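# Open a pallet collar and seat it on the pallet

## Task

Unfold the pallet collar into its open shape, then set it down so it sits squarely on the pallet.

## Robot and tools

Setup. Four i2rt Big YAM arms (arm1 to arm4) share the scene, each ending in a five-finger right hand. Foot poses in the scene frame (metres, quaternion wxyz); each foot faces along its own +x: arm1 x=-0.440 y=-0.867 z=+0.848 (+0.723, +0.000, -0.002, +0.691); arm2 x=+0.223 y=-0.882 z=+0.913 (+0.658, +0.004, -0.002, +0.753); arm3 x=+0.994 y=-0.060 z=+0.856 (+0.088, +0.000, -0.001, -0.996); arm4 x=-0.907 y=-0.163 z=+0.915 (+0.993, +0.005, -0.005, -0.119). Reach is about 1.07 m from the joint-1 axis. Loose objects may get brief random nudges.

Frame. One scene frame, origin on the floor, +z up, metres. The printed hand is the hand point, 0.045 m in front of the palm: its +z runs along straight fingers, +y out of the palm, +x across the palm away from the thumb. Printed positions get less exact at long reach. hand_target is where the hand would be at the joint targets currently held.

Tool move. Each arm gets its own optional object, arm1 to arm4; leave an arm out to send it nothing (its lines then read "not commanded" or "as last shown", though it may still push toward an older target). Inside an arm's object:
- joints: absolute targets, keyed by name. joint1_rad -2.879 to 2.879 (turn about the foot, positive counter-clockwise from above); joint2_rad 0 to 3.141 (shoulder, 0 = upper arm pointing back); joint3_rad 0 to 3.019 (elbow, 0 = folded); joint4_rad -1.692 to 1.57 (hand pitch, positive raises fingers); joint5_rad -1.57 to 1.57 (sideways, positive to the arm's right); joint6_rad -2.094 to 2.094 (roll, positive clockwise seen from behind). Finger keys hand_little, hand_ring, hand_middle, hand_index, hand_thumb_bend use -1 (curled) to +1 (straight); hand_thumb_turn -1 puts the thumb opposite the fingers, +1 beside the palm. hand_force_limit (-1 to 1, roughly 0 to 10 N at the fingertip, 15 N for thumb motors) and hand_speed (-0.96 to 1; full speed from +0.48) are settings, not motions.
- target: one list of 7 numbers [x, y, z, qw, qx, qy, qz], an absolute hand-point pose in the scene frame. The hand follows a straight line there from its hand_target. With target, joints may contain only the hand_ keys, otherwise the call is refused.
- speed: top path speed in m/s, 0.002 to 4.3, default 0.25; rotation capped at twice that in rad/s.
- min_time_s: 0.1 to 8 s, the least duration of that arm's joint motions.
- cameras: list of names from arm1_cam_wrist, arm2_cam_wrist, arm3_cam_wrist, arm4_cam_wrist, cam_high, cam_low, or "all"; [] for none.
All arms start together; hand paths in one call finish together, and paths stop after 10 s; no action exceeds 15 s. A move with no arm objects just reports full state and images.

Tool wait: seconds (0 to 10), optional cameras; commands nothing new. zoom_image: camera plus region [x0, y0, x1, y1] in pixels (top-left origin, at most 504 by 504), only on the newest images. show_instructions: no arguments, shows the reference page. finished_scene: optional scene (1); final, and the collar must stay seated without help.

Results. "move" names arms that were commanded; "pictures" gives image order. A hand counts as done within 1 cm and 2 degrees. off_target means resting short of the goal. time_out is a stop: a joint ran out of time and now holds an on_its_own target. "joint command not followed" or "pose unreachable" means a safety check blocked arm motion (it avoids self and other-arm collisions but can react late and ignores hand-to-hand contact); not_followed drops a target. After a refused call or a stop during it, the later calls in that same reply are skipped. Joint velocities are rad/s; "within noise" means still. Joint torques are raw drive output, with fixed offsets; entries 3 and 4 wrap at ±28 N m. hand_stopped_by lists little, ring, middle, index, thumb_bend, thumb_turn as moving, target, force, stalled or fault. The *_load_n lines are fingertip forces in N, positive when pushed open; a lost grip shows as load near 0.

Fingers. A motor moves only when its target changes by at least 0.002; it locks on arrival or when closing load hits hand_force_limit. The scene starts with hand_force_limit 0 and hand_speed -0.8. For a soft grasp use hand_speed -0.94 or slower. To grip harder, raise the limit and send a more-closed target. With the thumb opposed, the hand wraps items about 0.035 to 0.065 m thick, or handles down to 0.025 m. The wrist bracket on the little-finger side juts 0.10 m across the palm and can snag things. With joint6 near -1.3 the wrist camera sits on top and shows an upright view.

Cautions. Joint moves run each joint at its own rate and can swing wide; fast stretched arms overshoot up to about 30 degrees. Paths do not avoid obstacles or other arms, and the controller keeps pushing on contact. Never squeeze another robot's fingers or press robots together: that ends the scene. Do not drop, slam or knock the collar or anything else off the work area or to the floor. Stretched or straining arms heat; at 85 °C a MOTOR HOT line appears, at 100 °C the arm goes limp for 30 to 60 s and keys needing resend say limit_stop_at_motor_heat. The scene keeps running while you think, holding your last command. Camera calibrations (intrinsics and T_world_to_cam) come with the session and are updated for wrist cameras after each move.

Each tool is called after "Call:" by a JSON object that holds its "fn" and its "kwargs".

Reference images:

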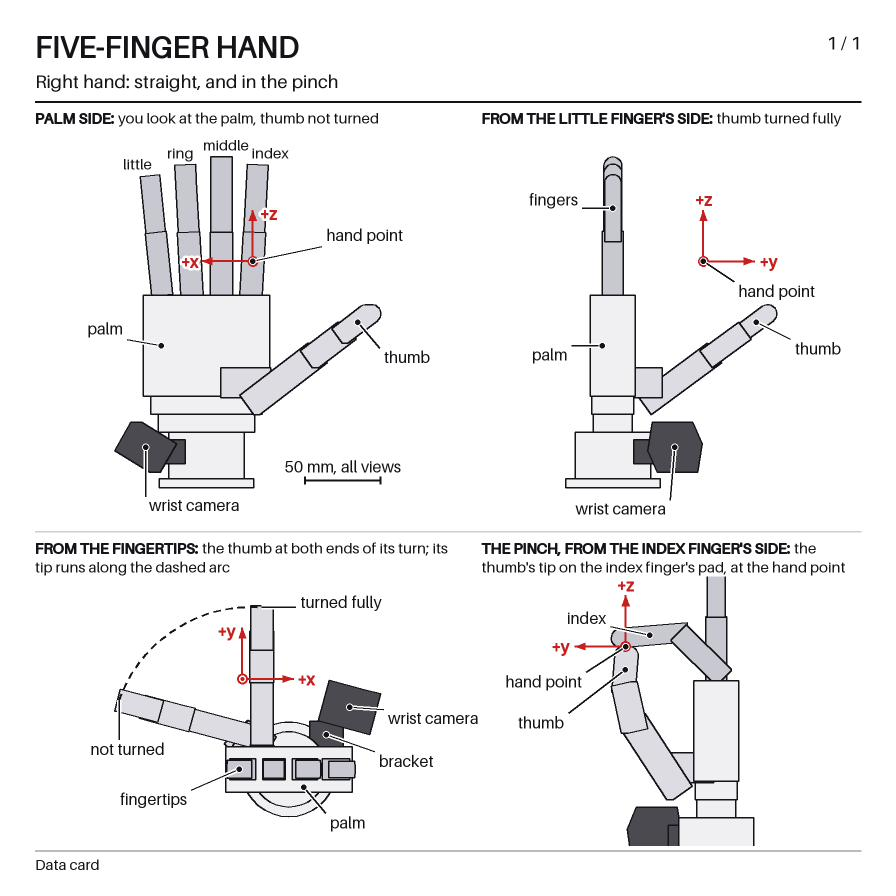

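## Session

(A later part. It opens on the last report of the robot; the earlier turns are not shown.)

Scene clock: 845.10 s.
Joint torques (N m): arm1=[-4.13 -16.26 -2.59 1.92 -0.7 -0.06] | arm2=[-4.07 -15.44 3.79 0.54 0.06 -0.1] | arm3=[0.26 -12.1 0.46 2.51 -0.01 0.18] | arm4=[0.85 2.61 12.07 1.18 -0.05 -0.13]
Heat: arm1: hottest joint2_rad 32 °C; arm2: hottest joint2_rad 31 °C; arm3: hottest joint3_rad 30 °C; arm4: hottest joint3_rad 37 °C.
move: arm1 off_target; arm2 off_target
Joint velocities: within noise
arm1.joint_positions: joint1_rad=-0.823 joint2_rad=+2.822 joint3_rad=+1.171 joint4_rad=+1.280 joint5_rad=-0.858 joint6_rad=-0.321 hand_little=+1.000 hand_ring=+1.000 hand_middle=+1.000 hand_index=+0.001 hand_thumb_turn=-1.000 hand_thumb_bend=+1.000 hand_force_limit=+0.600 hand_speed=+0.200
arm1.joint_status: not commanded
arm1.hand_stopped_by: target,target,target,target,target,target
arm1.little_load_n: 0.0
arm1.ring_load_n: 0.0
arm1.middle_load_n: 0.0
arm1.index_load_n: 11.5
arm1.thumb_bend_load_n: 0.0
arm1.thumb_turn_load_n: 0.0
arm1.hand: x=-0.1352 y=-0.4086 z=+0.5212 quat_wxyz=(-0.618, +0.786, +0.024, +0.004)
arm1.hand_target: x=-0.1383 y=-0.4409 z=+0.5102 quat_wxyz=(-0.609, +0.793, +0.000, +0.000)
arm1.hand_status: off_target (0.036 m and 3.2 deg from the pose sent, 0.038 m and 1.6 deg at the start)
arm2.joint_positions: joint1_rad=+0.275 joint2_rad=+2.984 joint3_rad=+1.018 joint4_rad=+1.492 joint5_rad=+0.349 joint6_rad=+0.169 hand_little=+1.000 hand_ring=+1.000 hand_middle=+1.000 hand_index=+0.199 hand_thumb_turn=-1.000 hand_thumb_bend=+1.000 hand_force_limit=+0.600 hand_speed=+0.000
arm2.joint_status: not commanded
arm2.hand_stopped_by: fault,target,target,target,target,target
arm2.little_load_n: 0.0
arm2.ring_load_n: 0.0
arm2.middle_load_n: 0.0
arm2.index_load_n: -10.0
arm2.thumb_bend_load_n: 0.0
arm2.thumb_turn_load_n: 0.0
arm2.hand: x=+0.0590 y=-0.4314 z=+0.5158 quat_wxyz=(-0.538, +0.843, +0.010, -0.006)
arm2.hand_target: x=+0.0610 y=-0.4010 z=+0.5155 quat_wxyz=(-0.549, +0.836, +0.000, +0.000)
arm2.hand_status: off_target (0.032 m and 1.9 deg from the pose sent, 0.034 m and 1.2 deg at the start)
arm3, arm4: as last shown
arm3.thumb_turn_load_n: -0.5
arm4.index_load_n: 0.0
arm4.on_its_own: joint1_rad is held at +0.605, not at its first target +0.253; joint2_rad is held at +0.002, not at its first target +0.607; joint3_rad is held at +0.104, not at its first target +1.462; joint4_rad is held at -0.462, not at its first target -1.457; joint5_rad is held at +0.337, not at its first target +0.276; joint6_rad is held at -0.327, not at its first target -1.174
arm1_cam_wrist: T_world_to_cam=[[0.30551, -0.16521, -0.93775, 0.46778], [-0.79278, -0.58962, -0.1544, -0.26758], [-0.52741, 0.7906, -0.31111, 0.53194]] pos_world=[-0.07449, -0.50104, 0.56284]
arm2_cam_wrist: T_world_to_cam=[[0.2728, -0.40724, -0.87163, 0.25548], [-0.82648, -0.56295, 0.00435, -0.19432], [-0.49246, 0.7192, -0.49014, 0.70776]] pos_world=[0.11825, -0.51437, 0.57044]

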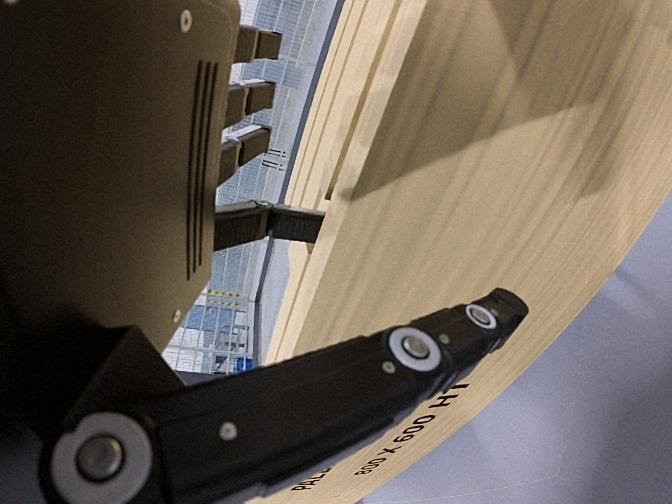

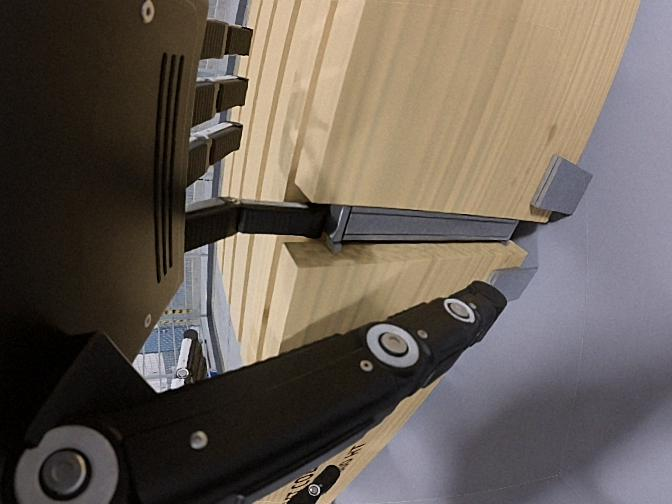

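Call:
{"fn": "move", "kwargs": {"arm2": {"target": [0.0605, -0.388, 0.511, 0.548, -0.836, 0, 0], "speed": 0.06}, "arm1": {"target": [-0.137, -0.454, 0.508, 0.6088, -0.7934, 0, 0], "speed": 0.06}, "cameras": ["cam_high"]}}

Call:
{"fn": "zoom_image", "kwargs": {"camera": "cam_high", "region": [400, 110, 600, 350]}}

Scene clock: 861.80 s.
Joint torques (N m): arm1=[-4.95 -15.91 -3.41 1.92 -0.66 -0.04] | arm2=[-4.31 -15.27 5.44 0.25 0.16 -0.15] | arm3=[-0.32 -12.1 0.59 2.69 -0.02 0.18] | arm4=[0.91 2.55 12.07 1.24 -0.07 -0.15]
Heat: arm1: hottest joint2_rad 32 °C; arm2: hottest joint1_rad 30 °C; arm3: hottest joint3_rad 30 °C; arm4: hottest joint3_rad 37 °C.
move: arm1 off_target; arm2 off_target
Joint velocities: within noise
arm1.joint_positions: joint1_rad=-0.832 joint2_rad=+2.827 joint3_rad=+1.171 joint4_rad=+1.290 joint5_rad=-0.877 joint6_rad=-0.334 hand_little=+1.000 hand_ring=+1.000 hand_middle=+1.000 hand_index=+0.001 hand_thumb_turn=-1.000 hand_thumb_bend=+1.000 hand_force_limit=+0.600 hand_speed=+0.200
arm1.joint_status: not commanded
arm1.hand_stopped_by: target,target,target,target,target,target
arm1.little_load_n: 0.0
arm1.ring_load_n: -0.5
arm1.middle_load_n: 0.0
arm1.index_load_n: 12.5
arm1.thumb_bend_load_n: 0.0
arm1.thumb_turn_load_n: 0.0
arm1.hand: x=-0.1346 y=-0.4122 z=+0.5207 quat_wxyz=(-0.622, +0.783, +0.032, +0.005)
arm1.hand_target: x=-0.1390 y=-0.4509 z=+0.5082 quat_wxyz=(-0.609, +0.793, +0.000, -0.001)
arm1.hand_status: off_target (0.044 m and 4.2 deg from the pose sent, 0.047 m and 3.2 deg at the start)
arm2.joint_positions: joint1_rad=+0.266 joint2_rad=+2.974 joint3_rad=+1.018 joint4_rad=+1.470 joint5_rad=+0.336 joint6_rad=+0.169 hand_little=+1.000 hand_ring=+1.000 hand_middle=+1.000 hand_index=+0.199 hand_thumb_turn=-1.000 hand_thumb_bend=+1.000 hand_force_limit=+0.600 hand_speed=+0.000
arm2.joint_status: not commanded
arm2.hand_stopped_by: fault,target,target,target,target,target
arm2.little_load_n: 0.0
arm2.ring_load_n: 0.0
arm2.middle_load_n: 0.0
arm2.index_load_n: -12.0
arm2.thumb_bend_load_n: 0.0
arm2.thumb_turn_load_n: 0.0
arm2.hand: x=+0.0595 y=-0.4299 z=+0.5150 quat_wxyz=(-0.532, +0.847, +0.011, -0.007)
arm2.hand_target: x=+0.0615 y=-0.3899 z=+0.5153 quat_wxyz=(-0.549, +0.836, +0.000, +0.000)
arm2.hand_status: off_target (0.042 m and 2.7 deg from the pose sent, 0.044 m and 1.9 deg at the start)
arm3, arm4: as last shown
arm3.thumb_turn_load_n: 0.0
arm4.thumb_turn_load_n: -0.5
arm4.on_its_own: joint1_rad is held at +0.605, not at its first target +0.253; joint2_rad is held at +0.002, not at its first target +0.607; joint3_rad is held at +0.104, not at its first target +1.462; joint4_rad is held at -0.462, not at its first target -1.457; joint5_rad is held at +0.337, not at its first target +0.276; joint6_rad is held at -0.327, not at its first target -1.174

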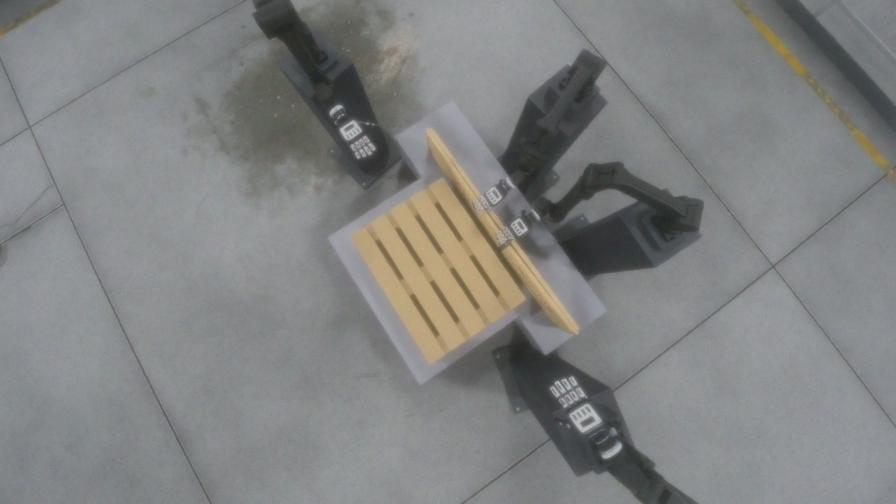

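Scaled by 2.100 from the camera's image (finer frame: 1280x720).

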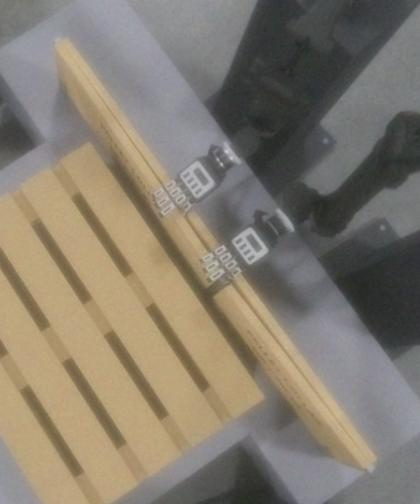

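Call:
{"fn": "wait", "kwargs": {"seconds": 2, "cameras": ["arm2_cam_wrist", "arm1_cam_wrist"]}}

Call:
{"fn": "zoom_image", "kwargs": {"camera": "arm2_cam_wrist", "region": [240, 20, 492, 272]}}

Call:
{"fn": "zoom_image", "kwargs": {"camera": "arm1_cam_wrist", "region": [240, 0, 492, 252]}}

Scene clock: 870.73 s.
Joint torques (N m): arm1=[-5.07 -16.32 -3.41 1.95 -0.67 -0.08] | arm2=[-4.19 -15.15 5.41 0.27 0.18 -0.15] | arm3=[0.73 -12.75 0.65 2.55 -0.02 0.17] | arm4=[0.91 2.84 12.05 1.21 -0.05 -0.13]
Heat: arm1: hottest joint2_rad 32 °C; arm2: hottest joint1_rad 30 °C; arm3: hottest joint3_rad 30 °C; arm4: hottest joint3_rad 37 °C.
Joint velocities: within noise
arm1.joint_positions: joint1_rad=-0.832 joint2_rad=+2.827 joint3_rad=+1.171 joint4_rad=+1.290 joint5_rad=-0.877 joint6_rad=-0.334 hand_little=+1.000 hand_ring=+1.000 hand_middle=+1.000 hand_index=+0.001 hand_thumb_turn=-1.000 hand_thumb_bend=+1.000 hand_force_limit=+0.600 hand_speed=+0.200
arm1.joint_status: not commanded
arm1.hand_stopped_by: target,target,target,target,target,target
arm1.little_load_n: 0.0
arm1.ring_load_n: 0.0
arm1.middle_load_n: 0.0
arm1.index_load_n: 12.5
arm1.thumb_bend_load_n: 0.0
arm1.thumb_turn_load_n: 0.0
arm1.hand: x=-0.1346 y=-0.4122 z=+0.5207 quat_wxyz=(-0.622, +0.783, +0.032, +0.005)
arm1.hand_target: x=-0.1390 y=-0.4509 z=+0.5082 quat_wxyz=(-0.609, +0.793, +0.000, -0.001)
arm1.hand_status: off_target (0.044 m and 4.2 deg from the pose sent, 0.047 m and 3.2 deg at the start)
arm2.joint_positions: joint1_rad=+0.266 joint2_rad=+2.974 joint3_rad=+1.018 joint4_rad=+1.470 joint5_rad=+0.336 joint6_rad=+0.169 hand_little=+1.000 hand_ring=+1.000 hand_middle=+1.000 hand_index=+0.199 hand_thumb_turn=-1.000 hand_thumb_bend=+1.000 hand_force_limit=+0.600 hand_speed=+0.000
arm2.joint_status: not commanded
arm2.hand_stopped_by: fault,target,target,target,target,target
arm2.little_load_n: 0.0
arm2.ring_load_n: 0.0
arm2.middle_load_n: 0.0
arm2.index_load_n: -12.0
arm2.thumb_bend_load_n: 0.0
arm2.thumb_turn_load_n: 0.0
arm2.hand: x=+0.0595 y=-0.4299 z=+0.5150 quat_wxyz=(-0.532, +0.847, +0.011, -0.007)
arm2.hand_target: x=+0.0615 y=-0.3899 z=+0.5153 quat_wxyz=(-0.549, +0.836, +0.000, +0.000)
arm2.hand_status: off_target (0.042 m and 2.7 deg from the pose sent, 0.044 m and 1.9 deg at the start)
arm3.joint_positions: joint1_rad=-0.339 joint2_rad=+2.074 joint3_rad=+0.321 joint4_rad=+1.544 joint5_rad=-0.189 joint6_rad=-0.058 hand_little=+1.000 hand_ring=+1.000 hand_middle=+1.000 hand_index=+1.000 hand_thumb_turn=+1.000 hand_thumb_bend=+1.000 hand_force_limit=+0.000 hand_speed=-0.800
arm3.joint_status: not commanded
arm3.hand_stopped_by: target,target,target,target,target,target
arm3.little_load_n: 0.0
arm3.ring_load_n: 0.0
arm3.middle_load_n: 0.0
arm3.index_load_n: 0.0
arm3.thumb_bend_load_n: 0.0
arm3.thumb_turn_load_n: 0.0
arm3.hand: x=+0.5539 y=-0.0517 z=+0.7953 quat_wxyz=(+0.443, -0.535, -0.561, +0.450)
arm3.hand_target: x=+0.5496 y=-0.0499 z=+0.8006 quat_wxyz=(+0.448, -0.535, -0.552, +0.456)
arm3.hand_status: not commanded
arm4.joint_positions: joint1_rad=+0.615 joint2_rad=+0.002 joint3_rad=+0.072 joint4_rad=-0.446 joint5_rad=+0.340 joint6_rad=-0.320 hand_little=+1.000 hand_ring=+1.000 hand_middle=+1.000 hand_index=+1.000 hand_thumb_turn=+1.000 hand_thumb_bend=+1.000 hand_force_limit=+0.000 hand_speed=-0.800
arm4.joint_status: not commanded
arm4.hand_stopped_by: target,target,target,target,target,target
arm4.little_load_n: 0.0
arm4.ring_load_n: 0.0
arm4.middle_load_n: 0.0
arm4.index_load_n: 0.0
arm4.thumb_bend_load_n: 0.0
arm4.thumb_turn_load_n: -0.5
arm4.on_its_own: joint1_rad is held at +0.605, not at its first target +0.253; joint2_rad is held at +0.002, not at its first target +0.607; joint3_rad is held at +0.104, not at its first target +1.462; joint4_rad is held at -0.462, not at its first target -1.457; joint5_rad is held at +0.337, not at its first target +0.276; joint6_rad is held at -0.327, not at its first target -1.174
arm4.hand: x=-0.6625 y=-0.1265 z=+0.9856 quat_wxyz=(-0.312, +0.694, -0.432, +0.484)
arm4.hand_target: x=-0.6610 y=-0.1284 z=+1.0015 quat_wxyz=(-0.314, +0.689, -0.432, +0.490)
arm4.hand_status: not commanded
wait: 2.00 s; at rest from the start
pictures: arm1_cam_wrist, arm2_cam_wrist
arm1_cam_wrist: T_world_to_cam=[[0.31763, -0.15388, -0.93564, 0.47186], [-0.78443, -0.597, -0.16811, -0.26412], [-0.53271, 0.78734, -0.31033, 0.5325]] pos_world=[-0.07339, -0.50433, 0.56234]
arm2_cam_wrist: T_world_to_cam=[[0.27407, -0.41886, -0.8657, 0.24703], [-0.82408, -0.56633, 0.01312, -0.19909], [-0.49577, 0.70981, -0.50038, 0.70804]] pos_world=[0.11925, -0.51186, 0.57076]

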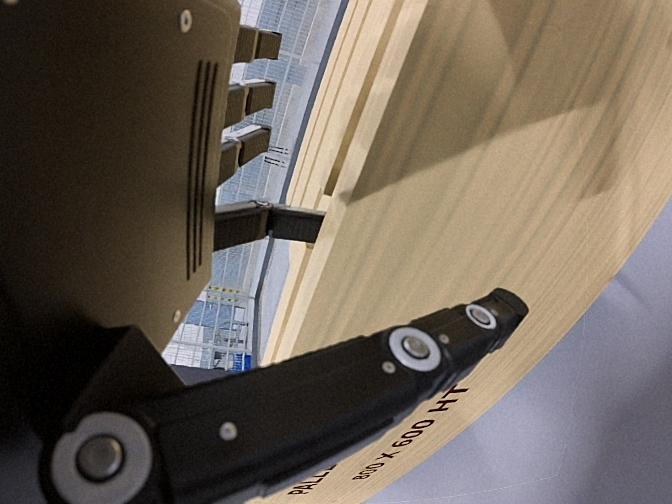

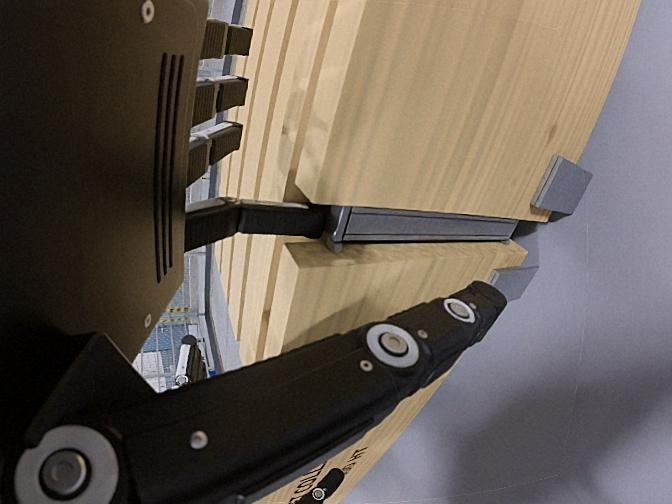

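Scaled by 2.000 from the camera's image (finer frame: 960x720).

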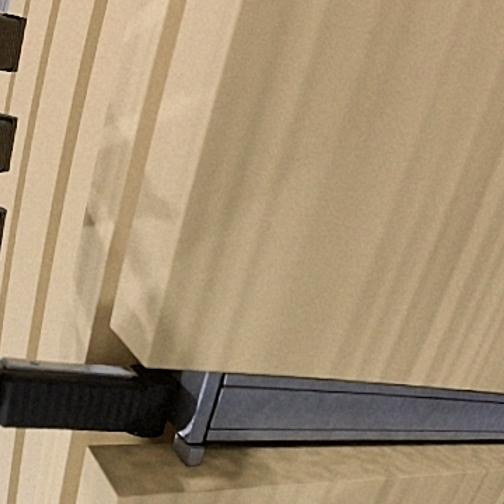

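Scaled by 2.000 from the camera's image (finer frame: 960x720).

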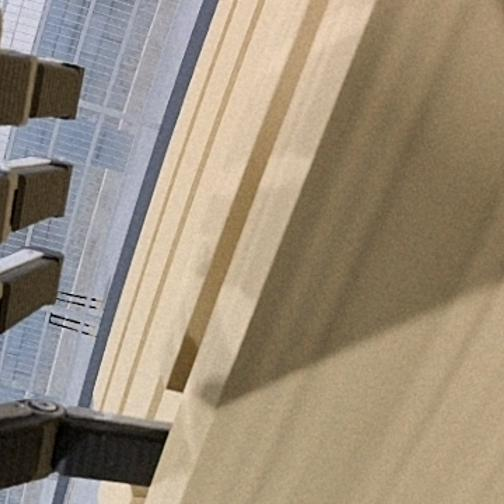

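Call:
{"fn": "move", "kwargs": {"arm2": {"target": [0.0605, -0.372, 0.509, 0.548, -0.836, 0, 0], "speed": 0.1}, "arm1": {"target": [-0.137, -0.470, 0.506, 0.6088, -0.7934, 0, 0], "speed": 0.1}, "cameras": ["arm1_cam_wrist", "arm2_cam_wrist"]}}

Call:
{"fn": "zoom_image", "kwargs": {"camera": "arm1_cam_wrist", "region": [240, 0, 492, 252]}}

Scene clock: 921.70 s.
Joint torques (N m): arm1=[-2.32 -16.03 -1.54 0.96 -0.22 -0.2] | arm2=[-3.78 -16.62 3.4 2.17 0.41 -0.11] | arm3=[0.56 -11.11 0.44 2.55 0.03 0.2] | arm4=[0.73 2.61 12.08 1.2 -0.06 -0.13]
Heat: arm1: hottest joint2_rad 32 °C; arm2: hottest joint1_rad 30 °C; arm3: hottest joint3_rad 30 °C; arm4: hottest joint3_rad 37 °C.
move: arm1 off_target; arm2 off_target
Joint velocities: within noise
arm1.joint_positions: joint1_rad=-0.905 joint2_rad=+2.832 joint3_rad=+1.121 joint4_rad=+1.313 joint5_rad=-0.926 joint6_rad=-0.346 hand_little=+1.000 hand_ring=+1.000 hand_middle=+1.000 hand_index=+0.001 hand_thumb_turn=-1.000 hand_thumb_bend=+1.000 hand_force_limit=+0.600 hand_speed=+0.200
arm1.joint_status: not commanded
arm1.hand_stopped_by: target,target,target,target,target,target
arm1.little_load_n: 0.0
arm1.ring_load_n: 0.0
arm1.middle_load_n: 0.0
arm1.index_load_n: 6.0
arm1.thumb_bend_load_n: 0.0
arm1.thumb_turn_load_n: 0.0
arm1.hand: x=-0.1308 y=-0.4498 z=+0.5189 quat_wxyz=(-0.620, +0.785, +0.015, +0.003)
arm1.hand_target: x=-0.1377 y=-0.4694 z=+0.5065 quat_wxyz=(-0.609, +0.793, +0.000, +0.000)
arm1.hand_status: off_target (0.025 m and 2.4 deg from the pose sent, 0.060 m and 4.2 deg at the start)
arm2.joint_positions: joint1_rad=+0.241 joint2_rad=+2.982 joint3_rad=+1.092 joint4_rad=+1.383 joint5_rad=+0.316 joint6_rad=+0.160 hand_little=+1.000 hand_ring=+1.000 hand_middle=+1.000 hand_index=+0.200 hand_thumb_turn=-1.000 hand_thumb_bend=+1.000 hand_force_limit=+0.600 hand_speed=+0.000
arm2.joint_status: not commanded
arm2.hand_stopped_by: fault,target,target,target,target,target
arm2.little_load_n: 0.0
arm2.ring_load_n: 0.0
arm2.middle_load_n: 0.0
arm2.index_load_n: -2.0
arm2.thumb_bend_load_n: 0.5
arm2.thumb_turn_load_n: 0.0
arm2.hand: x=+0.0602 y=-0.4076 z=+0.4990 quat_wxyz=(-0.523, +0.852, +0.011, -0.004)
arm2.hand_target: x=+0.0611 y=-0.3733 z=+0.5108 quat_wxyz=(-0.548, +0.836, +0.000, +0.000)
arm2.hand_status: off_target (0.037 m and 3.7 deg from the pose sent, 0.058 m and 2.7 deg at the start)
arm3, arm4: as last shown
arm3.little_load_n: -0.5
arm3.middle_load_n: -0.5
arm3.thumb_turn_load_n: -0.5
arm4.index_load_n: -0.5
arm4.on_its_own: joint1_rad is held at +0.605, not at its first target +0.253; joint2_rad is held at +0.002, not at its first target +0.607; joint3_rad is held at +0.104, not at its first target +1.462; joint4_rad is held at -0.462, not at its first target -1.457; joint5_rad is held at +0.337, not at its first target +0.276; joint6_rad is held at -0.327, not at its first target -1.174
arm1_cam_wrist: T_world_to_cam=[[0.2909, -0.16582, -0.94228, 0.45765], [-0.80268, -0.57825, -0.14604, -0.28921], [-0.52065, 0.79883, -0.30131, 0.56559]] pos_world=[-0.0708, -0.54316, 0.55941]
arm2_cam_wrist: T_world_to_cam=[[0.27773, -0.43816, -0.85492, 0.22882], [-0.82666, -0.56236, 0.01966, -0.18725], [-0.48938, 0.70127, -0.51839, 0.68962]] pos_world=[0.11914, -0.48864, 0.5568]

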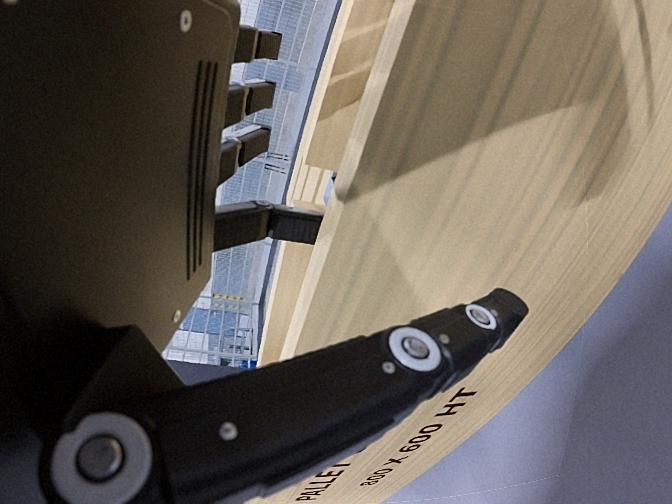

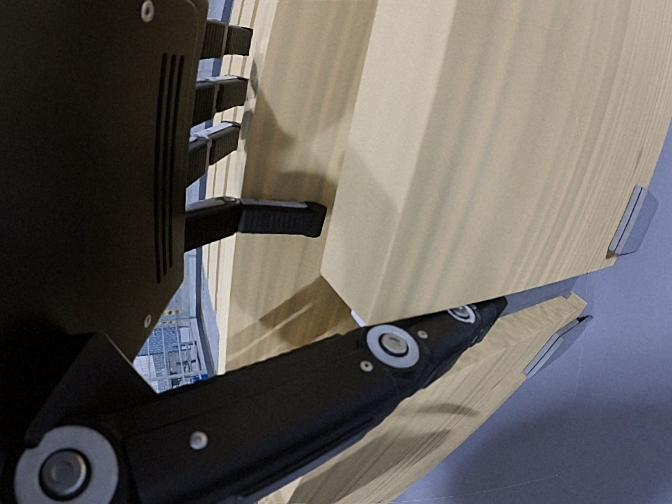

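Scaled by 2.000 from the camera's image (finer frame: 960x720).

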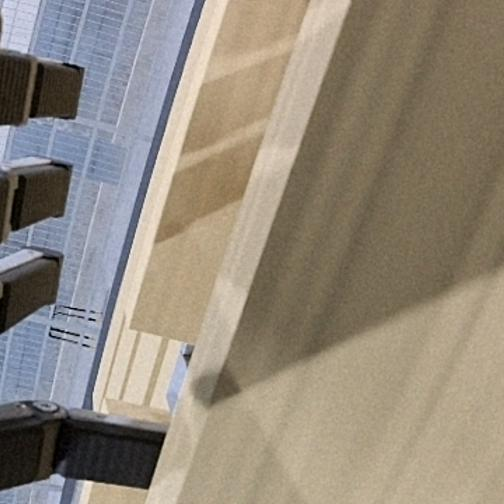

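Call:
{"fn": "wait", "kwargs": {"seconds": 0.1, "cameras": ["cam_high", "cam_low", "arm4_cam_wrist", "arm3_cam_wrist"]}}

Call:
{"fn": "zoom_image", "kwargs": {"camera": "cam_high", "region": [400, 110, 600, 350]}}

Scene clock: 924.67 s.
Joint torques (N m): arm1=[-2.2 -15.5 -1.46 1.02 -0.21 -0.23] | arm2=[-3.43 -16.56 3.45 2.13 0.41 -0.13] | arm3=[0.15 -11.11 0.66 2.67 0.06 0.15] | arm4=[0.85 2.96 12.01 1.18 -0.06 -0.13]
Heat: arm1: hottest joint2_rad 32 °C; arm2: hottest joint1_rad 30 °C; arm3: hottest joint3_rad 30 °C; arm4: hottest joint3_rad 37 °C.
Joint velocities: within noise
arm1.joint_positions: joint1_rad=-0.905 joint2_rad=+2.832 joint3_rad=+1.121 joint4_rad=+1.313 joint5_rad=-0.926 joint6_rad=-0.346 hand_little=+1.000 hand_ring=+1.000 hand_middle=+1.000 hand_index=+0.001 hand_thumb_turn=-1.000 hand_thumb_bend=+1.000 hand_force_limit=+0.600 hand_speed=+0.200
arm1.joint_status: not commanded
arm1.hand_stopped_by: target,target,target,target,target,target
arm1.little_load_n: 0.0
arm1.ring_load_n: 0.0
arm1.middle_load_n: 0.0
arm1.index_load_n: 6.0
arm1.thumb_bend_load_n: 0.0
arm1.thumb_turn_load_n: 0.0
arm1.hand: x=-0.1308 y=-0.4498 z=+0.5189 quat_wxyz=(-0.620, +0.785, +0.015, +0.003)
arm1.hand_target: x=-0.1377 y=-0.4694 z=+0.5065 quat_wxyz=(-0.609, +0.793, +0.000, +0.000)
arm1.hand_status: off_target (0.025 m and 2.4 deg from the pose sent, 0.060 m and 4.2 deg at the start)
arm2.joint_positions: joint1_rad=+0.241 joint2_rad=+2.982 joint3_rad=+1.092 joint4_rad=+1.383 joint5_rad=+0.316 joint6_rad=+0.160 hand_little=+1.000 hand_ring=+1.000 hand_middle=+1.000 hand_index=+0.200 hand_thumb_turn=-1.000 hand_thumb_bend=+1.000 hand_force_limit=+0.600 hand_speed=+0.000
arm2.joint_status: not commanded
arm2.hand_stopped_by: fault,target,target,target,target,target
arm2.little_load_n: 0.0
arm2.ring_load_n: 0.0
arm2.middle_load_n: 0.0
arm2.index_load_n: -2.0
arm2.thumb_bend_load_n: 0.5
arm2.thumb_turn_load_n: 0.5
arm2.hand: x=+0.0602 y=-0.4076 z=+0.4990 quat_wxyz=(-0.523, +0.852, +0.011, -0.004)
arm2.hand_target: x=+0.0611 y=-0.3733 z=+0.5108 quat_wxyz=(-0.548, +0.836, +0.000, +0.000)
arm2.hand_status: off_target (0.037 m and 3.7 deg from the pose sent, 0.058 m and 2.7 deg at the start)
arm3.joint_positions: joint1_rad=-0.339 joint2_rad=+2.074 joint3_rad=+0.321 joint4_rad=+1.544 joint5_rad=-0.189 joint6_rad=-0.058 hand_little=+1.000 hand_ring=+1.000 hand_middle=+1.000 hand_index=+1.000 hand_thumb_turn=+1.000 hand_thumb_bend=+1.000 hand_force_limit=+0.000 hand_speed=-0.800
arm3.joint_status: not commanded
arm3.hand_stopped_by: target,target,target,target,target,target
arm3.little_load_n: 0.0
arm3.ring_load_n: -0.5
arm3.middle_load_n: 0.0
arm3.index_load_n: 0.0
arm3.thumb_bend_load_n: 0.0
arm3.thumb_turn_load_n: -0.5
arm3.hand: x=+0.5539 y=-0.0517 z=+0.7953 quat_wxyz=(+0.443, -0.535, -0.561, +0.450)
arm3.hand_target: x=+0.5496 y=-0.0499 z=+0.8006 quat_wxyz=(+0.448, -0.535, -0.552, +0.456)
arm3.hand_status: not commanded
arm4.joint_positions: joint1_rad=+0.615 joint2_rad=+0.002 joint3_rad=+0.072 joint4_rad=-0.446 joint5_rad=+0.340 joint6_rad=-0.320 hand_little=+1.000 hand_ring=+1.000 hand_middle=+1.000 hand_index=+1.000 hand_thumb_turn=+1.000 hand_thumb_bend=+1.000 hand_force_limit=+0.000 hand_speed=-0.800
arm4.joint_status: not commanded
arm4.hand_stopped_by: target,target,target,target,target,target
arm4.little_load_n: -0.5
arm4.ring_load_n: 0.0
arm4.middle_load_n: 0.0
arm4.index_load_n: -0.5
arm4.thumb_bend_load_n: 0.0
arm4.thumb_turn_load_n: -0.5
arm4.on_its_own: joint1_rad is held at +0.605, not at its first target +0.253; joint2_rad is held at +0.002, not at its first target +0.607; joint3_rad is held at +0.104, not at its first target +1.462; joint4_rad is held at -0.462, not at its first target -1.457; joint5_rad is held at +0.337, not at its first target +0.276; joint6_rad is held at -0.327, not at its first target -1.174
arm4.hand: x=-0.6625 y=-0.1265 z=+0.9856 quat_wxyz=(-0.312, +0.694, -0.432, +0.484)
arm4.hand_target: x=-0.6610 y=-0.1284 z=+1.0015 quat_wxyz=(-0.314, +0.689, -0.432, +0.490)
arm4.hand_status: not commanded
wait: 0.10 s; at rest from the start
pictures: arm3_cam_wrist, arm4_cam_wrist, cam_high, cam_low
arm3_cam_wrist: T_world_to_cam=[[0.1979, 0.33958, -0.91952, 0.63379], [0.62096, -0.76927, -0.15044, -0.27054], [-0.75845, -0.54121, -0.36311, 0.79657]] pos_world=[0.64672, 0.00777, 0.83132]
arm4_cam_wrist: T_world_to_cam=[[-0.24859, -0.67812, -0.69163, 0.42718], [-0.66186, 0.64027, -0.38987, 0.02827], [0.70721, 0.36085, -0.60798, 1.22703]] pos_world=[-0.74287, -0.17119, 1.05249]

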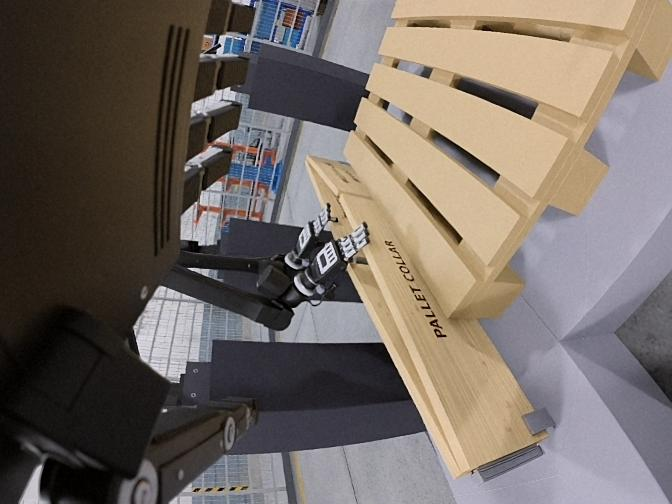

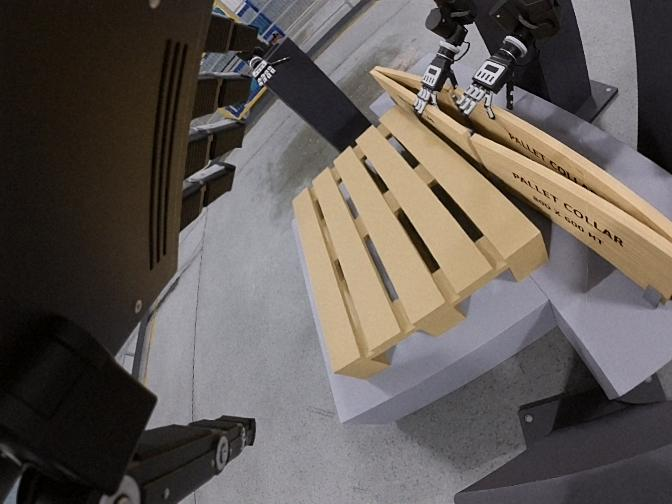

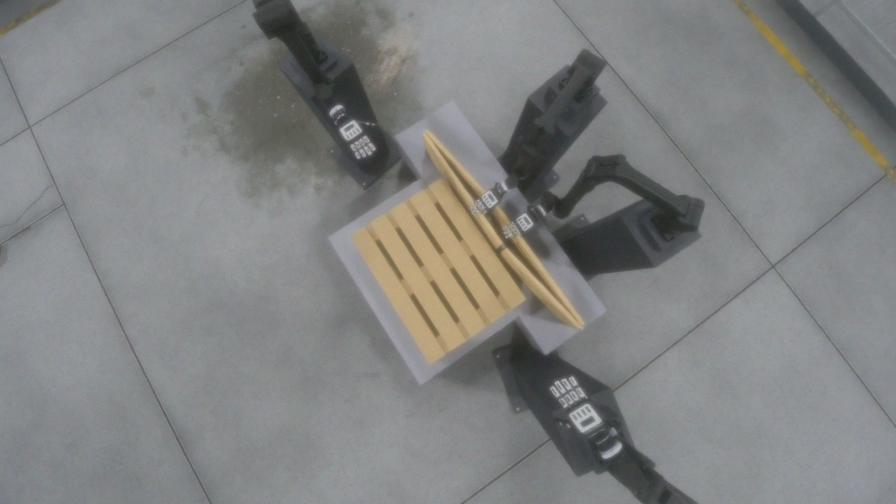

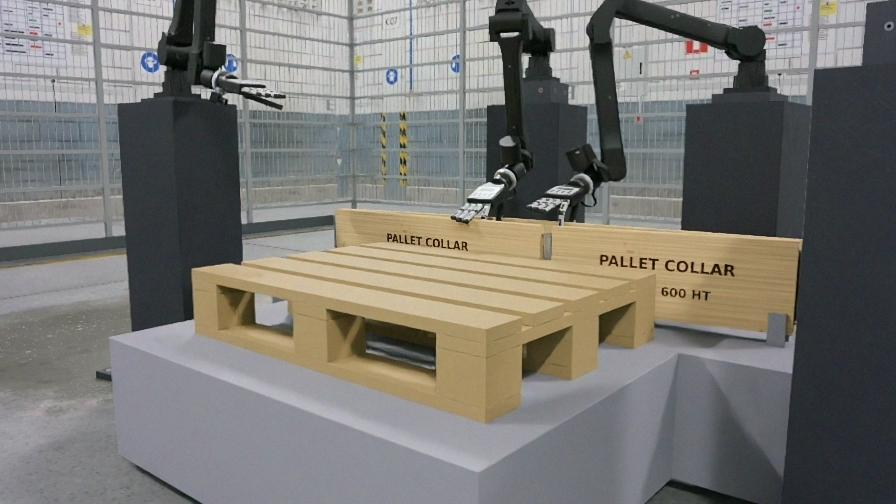

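Scaled by 2.100 from the camera's image (finer frame: 1280x720).

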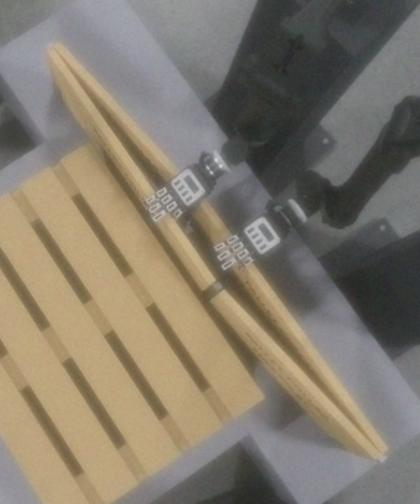

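Call:
{"fn": "move", "kwargs": {"arm2": {"target": [0.03, -0.45, 0.60, 0.5736, -0.8192, 0, 0], "speed": 0.15, "joints": {"hand_index": 1.0, "hand_speed": 0.3}}, "arm1": {"target": [-0.137, -0.44, 0.60, 0.6088, -0.7934, 0, 0], "speed": 0.15, "joints": {"hand_index": 1.0, "hand_speed": 0.3}}}}

Call:
{"fn": "move", "kwargs": {"arm2": {"target": [-0.05, -0.46, 0.61, 0.5736, -0.8192, 0, 0], "speed": 0.2}, "arm1": {"target": [-0.45, -0.46, 0.61, 0.5736, -0.8192, 0, 0], "speed": 0.25}, "cameras": ["arm1_cam_wrist", "arm2_cam_wrist"]}}

Call:
{"fn": "zoom_image", "kwargs": {"camera": "arm1_cam_wrist", "region": [300, 0, 672, 372]}}

Call:
{"fn": "zoom_image", "kwargs": {"camera": "arm2_cam_wrist", "region": [300, 0, 672, 372]}}

Scene clock: 1054.47 s.
Joint torques (N m): arm1=[0.26 -19.31 0.2 1.25 -0.1 0.1] | arm2=[-1.79 -15.62 -2.25 2.95 0.19 0.11] | arm3=[-0.09 -11.75 0.43 2.61 -0.04 0.13] | arm4=[0.67 2.67 12.04 1.17 -0.05 -0.12]
Heat: arm1: hottest joint2_rad 33 °C; arm2: hottest joint2_rad 33 °C; arm3: hottest joint3_rad 30 °C; arm4: hottest joint3_rad 38 °C.
move: arm1 off_target; arm2 off_target
Joint velocities: within noise
arm1.joint_positions: joint1_rad=-0.878 joint2_rad=+2.620 joint3_rad=+0.952 joint4_rad=+1.232 joint5_rad=-0.877 joint6_rad=-0.337 hand_little=+1.000 hand_ring=+1.000 hand_middle=+1.000 hand_index=+1.000 hand_thumb_turn=-1.000 hand_thumb_bend=+1.000 hand_force_limit=+0.600 hand_speed=+0.300
arm1.joint_status: all done
arm1.hand_stopped_by: target,target,target,target,target,target
arm1.little_load_n: 0.0
arm1.ring_load_n: 0.0
arm1.middle_load_n: 0.0
arm1.index_load_n: 0.0
arm1.thumb_bend_load_n: 0.0
arm1.thumb_turn_load_n: 0.0
arm1.hand: x=-0.1403 y=-0.4468 z=+0.5879 quat_wxyz=(-0.605, +0.796, -0.001, -0.001)
arm1.hand_target: x=-0.1371 y=-0.4400 z=+0.5998 quat_wxyz=(-0.609, +0.793, +0.000, +0.000)
arm1.hand_status: off_target (0.014 m and 0.6 deg from the pose sent, 0.082 m and 2.4 deg at the start)
arm2.joint_positions: joint1_rad=+0.404 joint2_rad=+2.831 joint3_rad=+0.841 joint4_rad=+1.550 joint5_rad=+0.505 joint6_rad=+0.193 hand_little=+1.000 hand_ring=+1.000 hand_middle=+1.000 hand_index=+1.000 hand_thumb_turn=-1.000 hand_thumb_bend=+1.000 hand_force_limit=+0.600 hand_speed=+0.300
arm2.joint_status: all done
arm2.hand_stopped_by: fault,target,target,target,target,target
arm2.little_load_n: 0.0
arm2.ring_load_n: 0.0
arm2.middle_load_n: 0.0
arm2.index_load_n: 0.0
arm2.thumb_bend_load_n: 0.0
arm2.thumb_turn_load_n: 0.0
arm2.hand: x=+0.0334 y=-0.4518 z=+0.5886 quat_wxyz=(-0.563, +0.826, +0.008, +0.009)
arm2.hand_target: x=+0.0299 y=-0.4499 z=+0.5997 quat_wxyz=(-0.571, +0.821, +0.000, +0.001)
arm2.hand_status: off_target (0.012 m and 2.0 deg from the pose sent, 0.114 m and 7.1 deg at the start; a joint's target at an end of its range on 24 of 48 steps)
arm3, arm4: as last shown
arm3.ring_load_n: 0.0
arm3.thumb_turn_load_n: 0.0
arm4.ring_load_n: -0.5
arm4.index_load_n: 0.0
arm4.thumb_turn_load_n: 0.0
arm4.on_its_own: joint1_rad is held at +0.605, not at its first target +0.253; joint2_rad is held at +0.002, not at its first target +0.607; joint3_rad is held at +0.104, not at its first target +1.462; joint4_rad is held at -0.462, not at its first target -1.457; joint5_rad is held at +0.337, not at its first target +0.276; joint6_rad is held at -0.327, not at its first target -1.174
pictures: none

Scene clock: 1056.80 s.
Joint torques (N m): arm1=[0.38 -15.5 -3.49 2.25 0.15 0.15] | arm2=[-1.85 -16.15 0.18 1.58 0.25 0.19] | arm3=[1.32 -11.69 0.34 2.61 -0.02 0.17] | arm4=[0.73 2.67 11.96 1.2 -0.08 -0.15]
Heat: arm1: hottest joint2_rad 33 °C; arm2: hottest joint2_rad 33 °C; arm3: hottest joint3_rad 30 °C; arm4: hottest joint3_rad 38 °C.
move: arm1 off_target; arm2 off_target
Joint velocities: within noise
arm1.joint_positions: joint1_rad=-0.053 joint2_rad=+2.602 joint3_rad=+0.534 joint4_rad=+1.559 joint5_rad=-0.103 joint6_rad=-0.056 hand_little=+1.000 hand_ring=+1.000 hand_middle=+1.000 hand_index=+1.000 hand_thumb_turn=-1.000 hand_thumb_bend=+1.000 hand_force_limit=+0.600 hand_speed=+0.300
arm1.joint_status: not commanded
arm1.hand_stopped_by: target,target,target,target,target,target
arm1.little_load_n: 0.0
arm1.ring_load_n: 0.0
arm1.middle_load_n: 0.0
arm1.index_load_n: 0.0
arm1.thumb_bend_load_n: 0.0
arm1.thumb_turn_load_n: 0.0
arm1.hand: x=-0.4467 y=-0.4639 z=+0.5966 quat_wxyz=(-0.509, +0.861, +0.009, -0.004)
arm1.hand_target: x=-0.4499 y=-0.4595 z=+0.6098 quat_wxyz=(-0.520, +0.854, +0.007, -0.007)
arm1.hand_status: off_target (0.014 m and 8.9 deg from the pose sent, 0.311 m and 4.4 deg at the start; a joint's target at an end of its range on 50 of 70 steps)
arm2.joint_positions: joint1_rad=+0.614 joint2_rad=+2.751 joint3_rad=+0.871 joint4_rad=+1.394 joint5_rad=+0.693 joint6_rad=+0.299 hand_little=+1.000 hand_ring=+1.000 hand_middle=+1.000 hand_index=+1.000 hand_thumb_turn=-1.000 hand_thumb_bend=+1.000 hand_force_limit=+0.600 hand_speed=+0.300
arm2.joint_status: not commanded
arm2.hand_stopped_by: fault,target,target,target,target,target
arm2.little_load_n: -0.5
arm2.ring_load_n: 0.0
arm2.middle_load_n: 0.0
arm2.index_load_n: 0.0
arm2.thumb_bend_load_n: 0.0
arm2.thumb_turn_load_n: 0.0
arm2.hand: x=-0.0421 y=-0.4658 z=+0.6036 quat_wxyz=(-0.569, +0.822, +0.007, +0.007)
arm2.hand_target: x=-0.0501 y=-0.4601 z=+0.6101 quat_wxyz=(-0.574, +0.819, +0.000, +0.000)
arm2.hand_status: off_target (0.012 m and 1.3 deg from the pose sent, 0.087 m and 2.0 deg at the start)
arm3, arm4: as last shown
arm4.little_load_n: 0.0
arm4.ring_load_n: 0.0
arm4.on_its_own: joint1_rad is held at +0.605, not at its first target +0.253; joint2_rad is held at +0.002, not at its first target +0.607; joint3_rad is held at +0.104, not at its first target +1.462; joint4_rad is held at -0.462, not at its first target -1.457; joint5_rad is held at +0.337, not at its first target +0.276; joint6_rad is held at -0.327, not at its first target -1.174
arm1_cam_wrist: T_world_to_cam=[[0.27499, -0.41291, -0.86827, 0.45464], [-0.80549, -0.59202, 0.02643, -0.65018], [-0.52494, 0.69211, -0.49539, 0.50016]] pos_world=[-0.38618, -0.54336, 0.65972]
arm2_cam_wrist: T_world_to_cam=[[0.28249, -0.34613, -0.89465, 0.38832], [-0.83613, -0.54599, -0.05277, -0.25559], [-0.47021, 0.76294, -0.44365, 0.71905]] pos_world=[0.0147, -0.55373, 0.65292]

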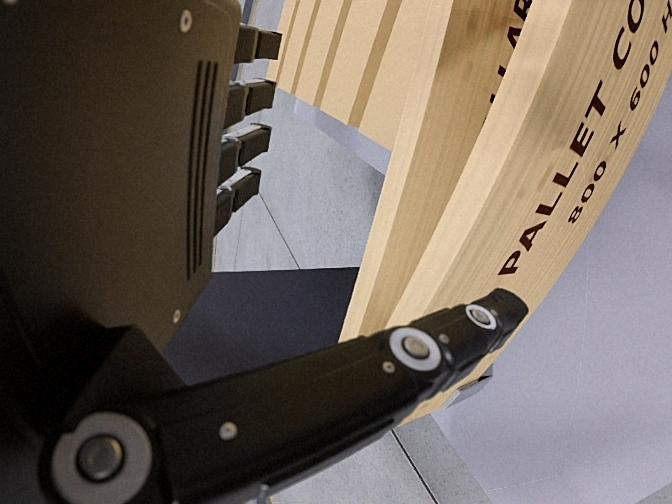

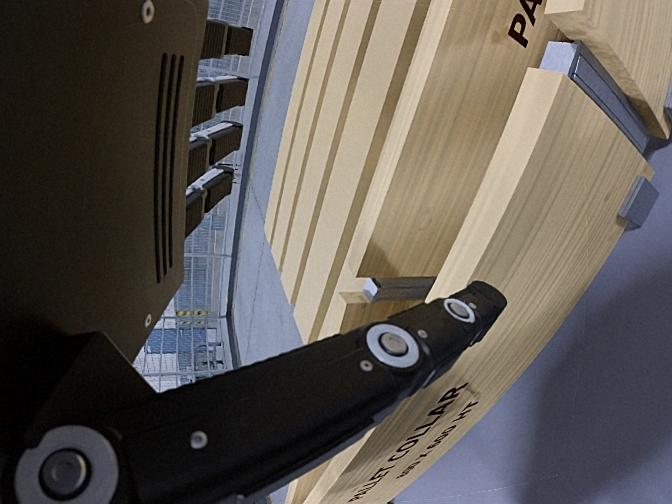

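Scaled by 1.355 from the camera's image (finer frame: 960x720).

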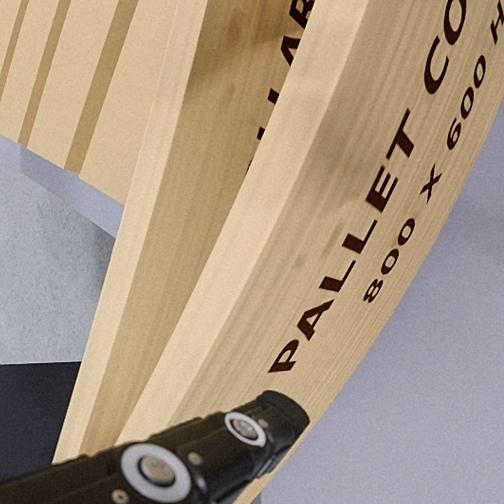

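Scaled by 1.355 from the camera's image (finer frame: 960x720).

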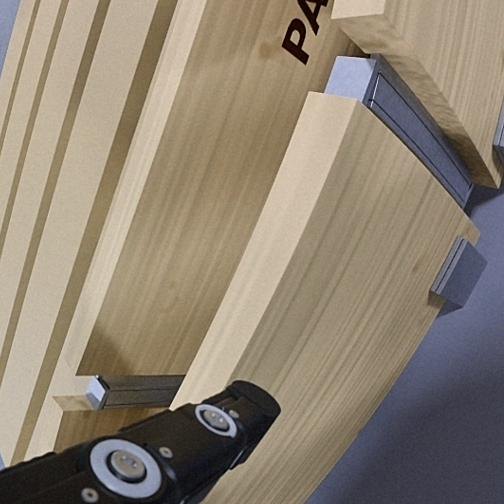

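Call:
{"fn": "move", "kwargs": {"arm2": {"target": [-0.037, -0.446, 0.556, 0.5, -0.866, 0, 0], "speed": 0.12, "joints": {"hand_little": 0.9, "hand_ring": 0.25, "hand_middle": 0.25, "hand_index": 0.25, "hand_thumb_bend": 1.0, "hand_speed": 0.2}}, "arm1": {"target": [-0.363, -0.443, 0.556, 0.5, -0.866, 0, 0], "speed": 0.12, "joints": {"hand_little": 0.25, "hand_ring": 0.25, "hand_middle": 0.25, "hand_index": 0.25, "hand_thumb_bend": 1.0, "hand_speed": 0.2}}, "cameras": ["arm1_cam_wrist", "arm2_cam_wrist"]}}

Call:
{"fn": "zoom_image", "kwargs": {"camera": "arm1_cam_wrist", "region": [200, 50, 502, 352]}}

Call:
{"fn": "zoom_image", "kwargs": {"camera": "arm2_cam_wrist", "region": [180, 50, 482, 352]}}

Scene clock: 1100.50 s.
Joint torques (N m): arm1=[-0.85 -13.22 -1.16 1.37 -0.23 -0.16] | arm2=[-2.55 -15.03 0.87 1.59 0.05 0.19] | arm3=[0.38 -11.69 0.5 2.65 -0.02 0.25] | arm4=[0.97 2.67 12.03 1.16 -0.06 -0.13]
Heat: arm1: hottest joint2_rad 32 °C; arm2: hottest joint2_rad 32 °C; arm3: hottest joint3_rad 30 °C; arm4: hottest joint3_rad 38 °C.
move: arm1 done; arm2 off_target
Joint velocities: within noise
arm1.joint_positions: joint1_rad=-0.308 joint2_rad=+2.640 joint3_rad=+0.686 joint4_rad=+1.411 joint5_rad=-0.305 joint6_rad=-0.170 hand_little=+0.250 hand_ring=+0.250 hand_middle=+0.250 hand_index=+0.250 hand_thumb_turn=-1.000 hand_thumb_bend=+1.000 hand_force_limit=+0.600 hand_speed=+0.200
arm1.joint_status: all done
arm1.hand_stopped_by: target,target,target,target,target,target
arm1.little_load_n: -0.5
arm1.ring_load_n: 0.0
arm1.middle_load_n: 0.0
arm1.index_load_n: 0.0
arm1.thumb_bend_load_n: 0.0
arm1.thumb_turn_load_n: 0.0
arm1.hand: x=-0.3640 y=-0.4391 z=+0.5614 quat_wxyz=(-0.504, +0.863, -0.003, -0.001)
arm1.hand_target: x=-0.3630 y=-0.4430 z=+0.5562 quat_wxyz=(-0.500, +0.866, +0.000, +0.000)
arm1.hand_status: done (0.007 m and 0.7 deg from the pose sent, 0.095 m and 1.6 deg at the start)
arm2.joint_positions: joint1_rad=+0.529 joint2_rad=+2.757 joint3_rad=+0.966 joint4_rad=+1.161 joint5_rad=+0.560 joint6_rad=+0.357 hand_little=+1.000 hand_ring=+0.250 hand_middle=+0.250 hand_index=+0.250 hand_thumb_turn=-1.000 hand_thumb_bend=+1.000 hand_force_limit=+0.600 hand_speed=+0.200
arm2.joint_status: hand_little off_target (ended at +1.000, target +0.900); the others done
arm2.hand_stopped_by: fault,target,target,target,target,target
arm2.little_load_n: 0.0
arm2.ring_load_n: 0.0
arm2.middle_load_n: 0.0
arm2.index_load_n: 0.0
arm2.thumb_bend_load_n: 0.0
arm2.thumb_turn_load_n: 0.0
arm2.hand: x=-0.0392 y=-0.4461 z=+0.5608 quat_wxyz=(-0.504, +0.864, +0.006, +0.000)
arm2.hand_target: x=-0.0371 y=-0.4460 z=+0.5561 quat_wxyz=(-0.500, +0.866, +0.000, +0.000)
arm2.hand_status: done (0.005 m and 0.9 deg from the pose sent, 0.052 m and 9.5 deg at the start)
arm3, arm4: as last shown
arm4.on_its_own: joint1_rad is held at +0.605, not at its first target +0.253; joint2_rad is held at +0.002, not at its first target +0.607; joint3_rad is held at +0.104, not at its first target +1.462; joint4_rad is held at -0.462, not at its first target -1.457; joint5_rad is held at +0.337, not at its first target +0.276; joint6_rad is held at -0.327, not at its first target -1.174
arm1_cam_wrist: T_world_to_cam=[[0.25849, -0.42787, -0.86609, 0.39769], [-0.81957, -0.57173, 0.03784, -0.57053], [-0.51136, 0.70003, -0.49846, 0.51918]] pos_world=[-0.3049, -0.51947, 0.62482]
arm2_cam_wrist: T_world_to_cam=[[0.27343, -0.47912, -0.83408, 0.26237], [-0.83395, -0.55019, 0.04266, -0.29999], [-0.47934, 0.68391, -0.55, 0.71043]] pos_world=[0.01862, -0.52522, 0.62237]

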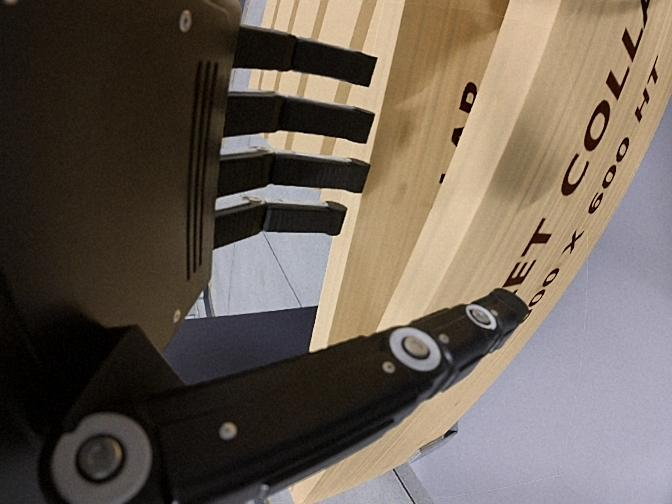

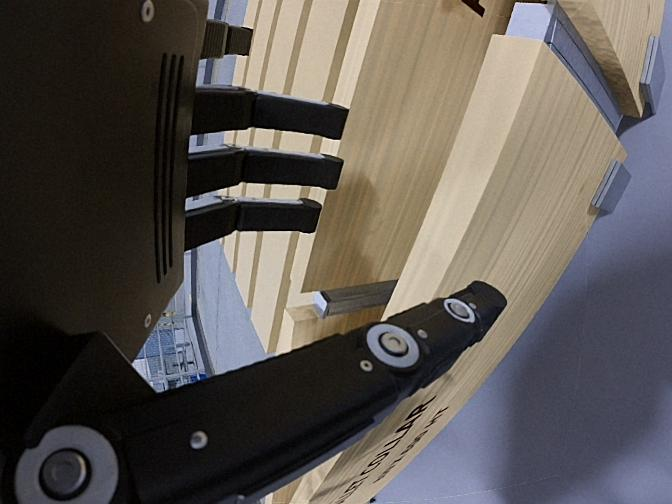

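Scaled by 1.669 from the camera's image (finer frame: 960x720).

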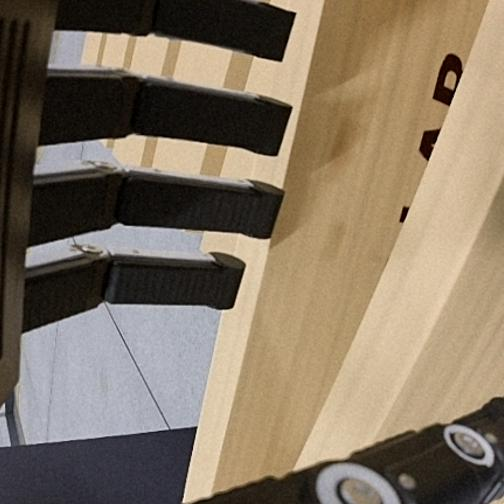

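Scaled by 1.669 from the camera's image (finer frame: 960x720).

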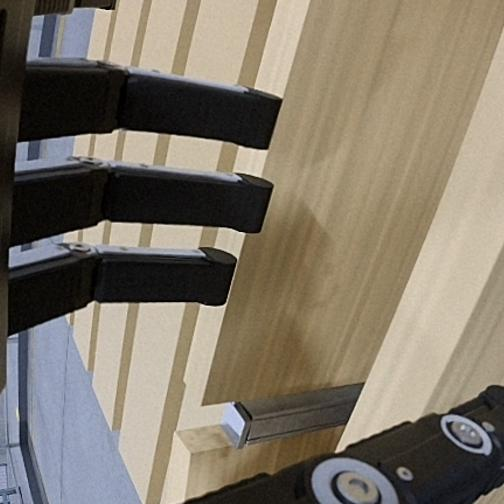

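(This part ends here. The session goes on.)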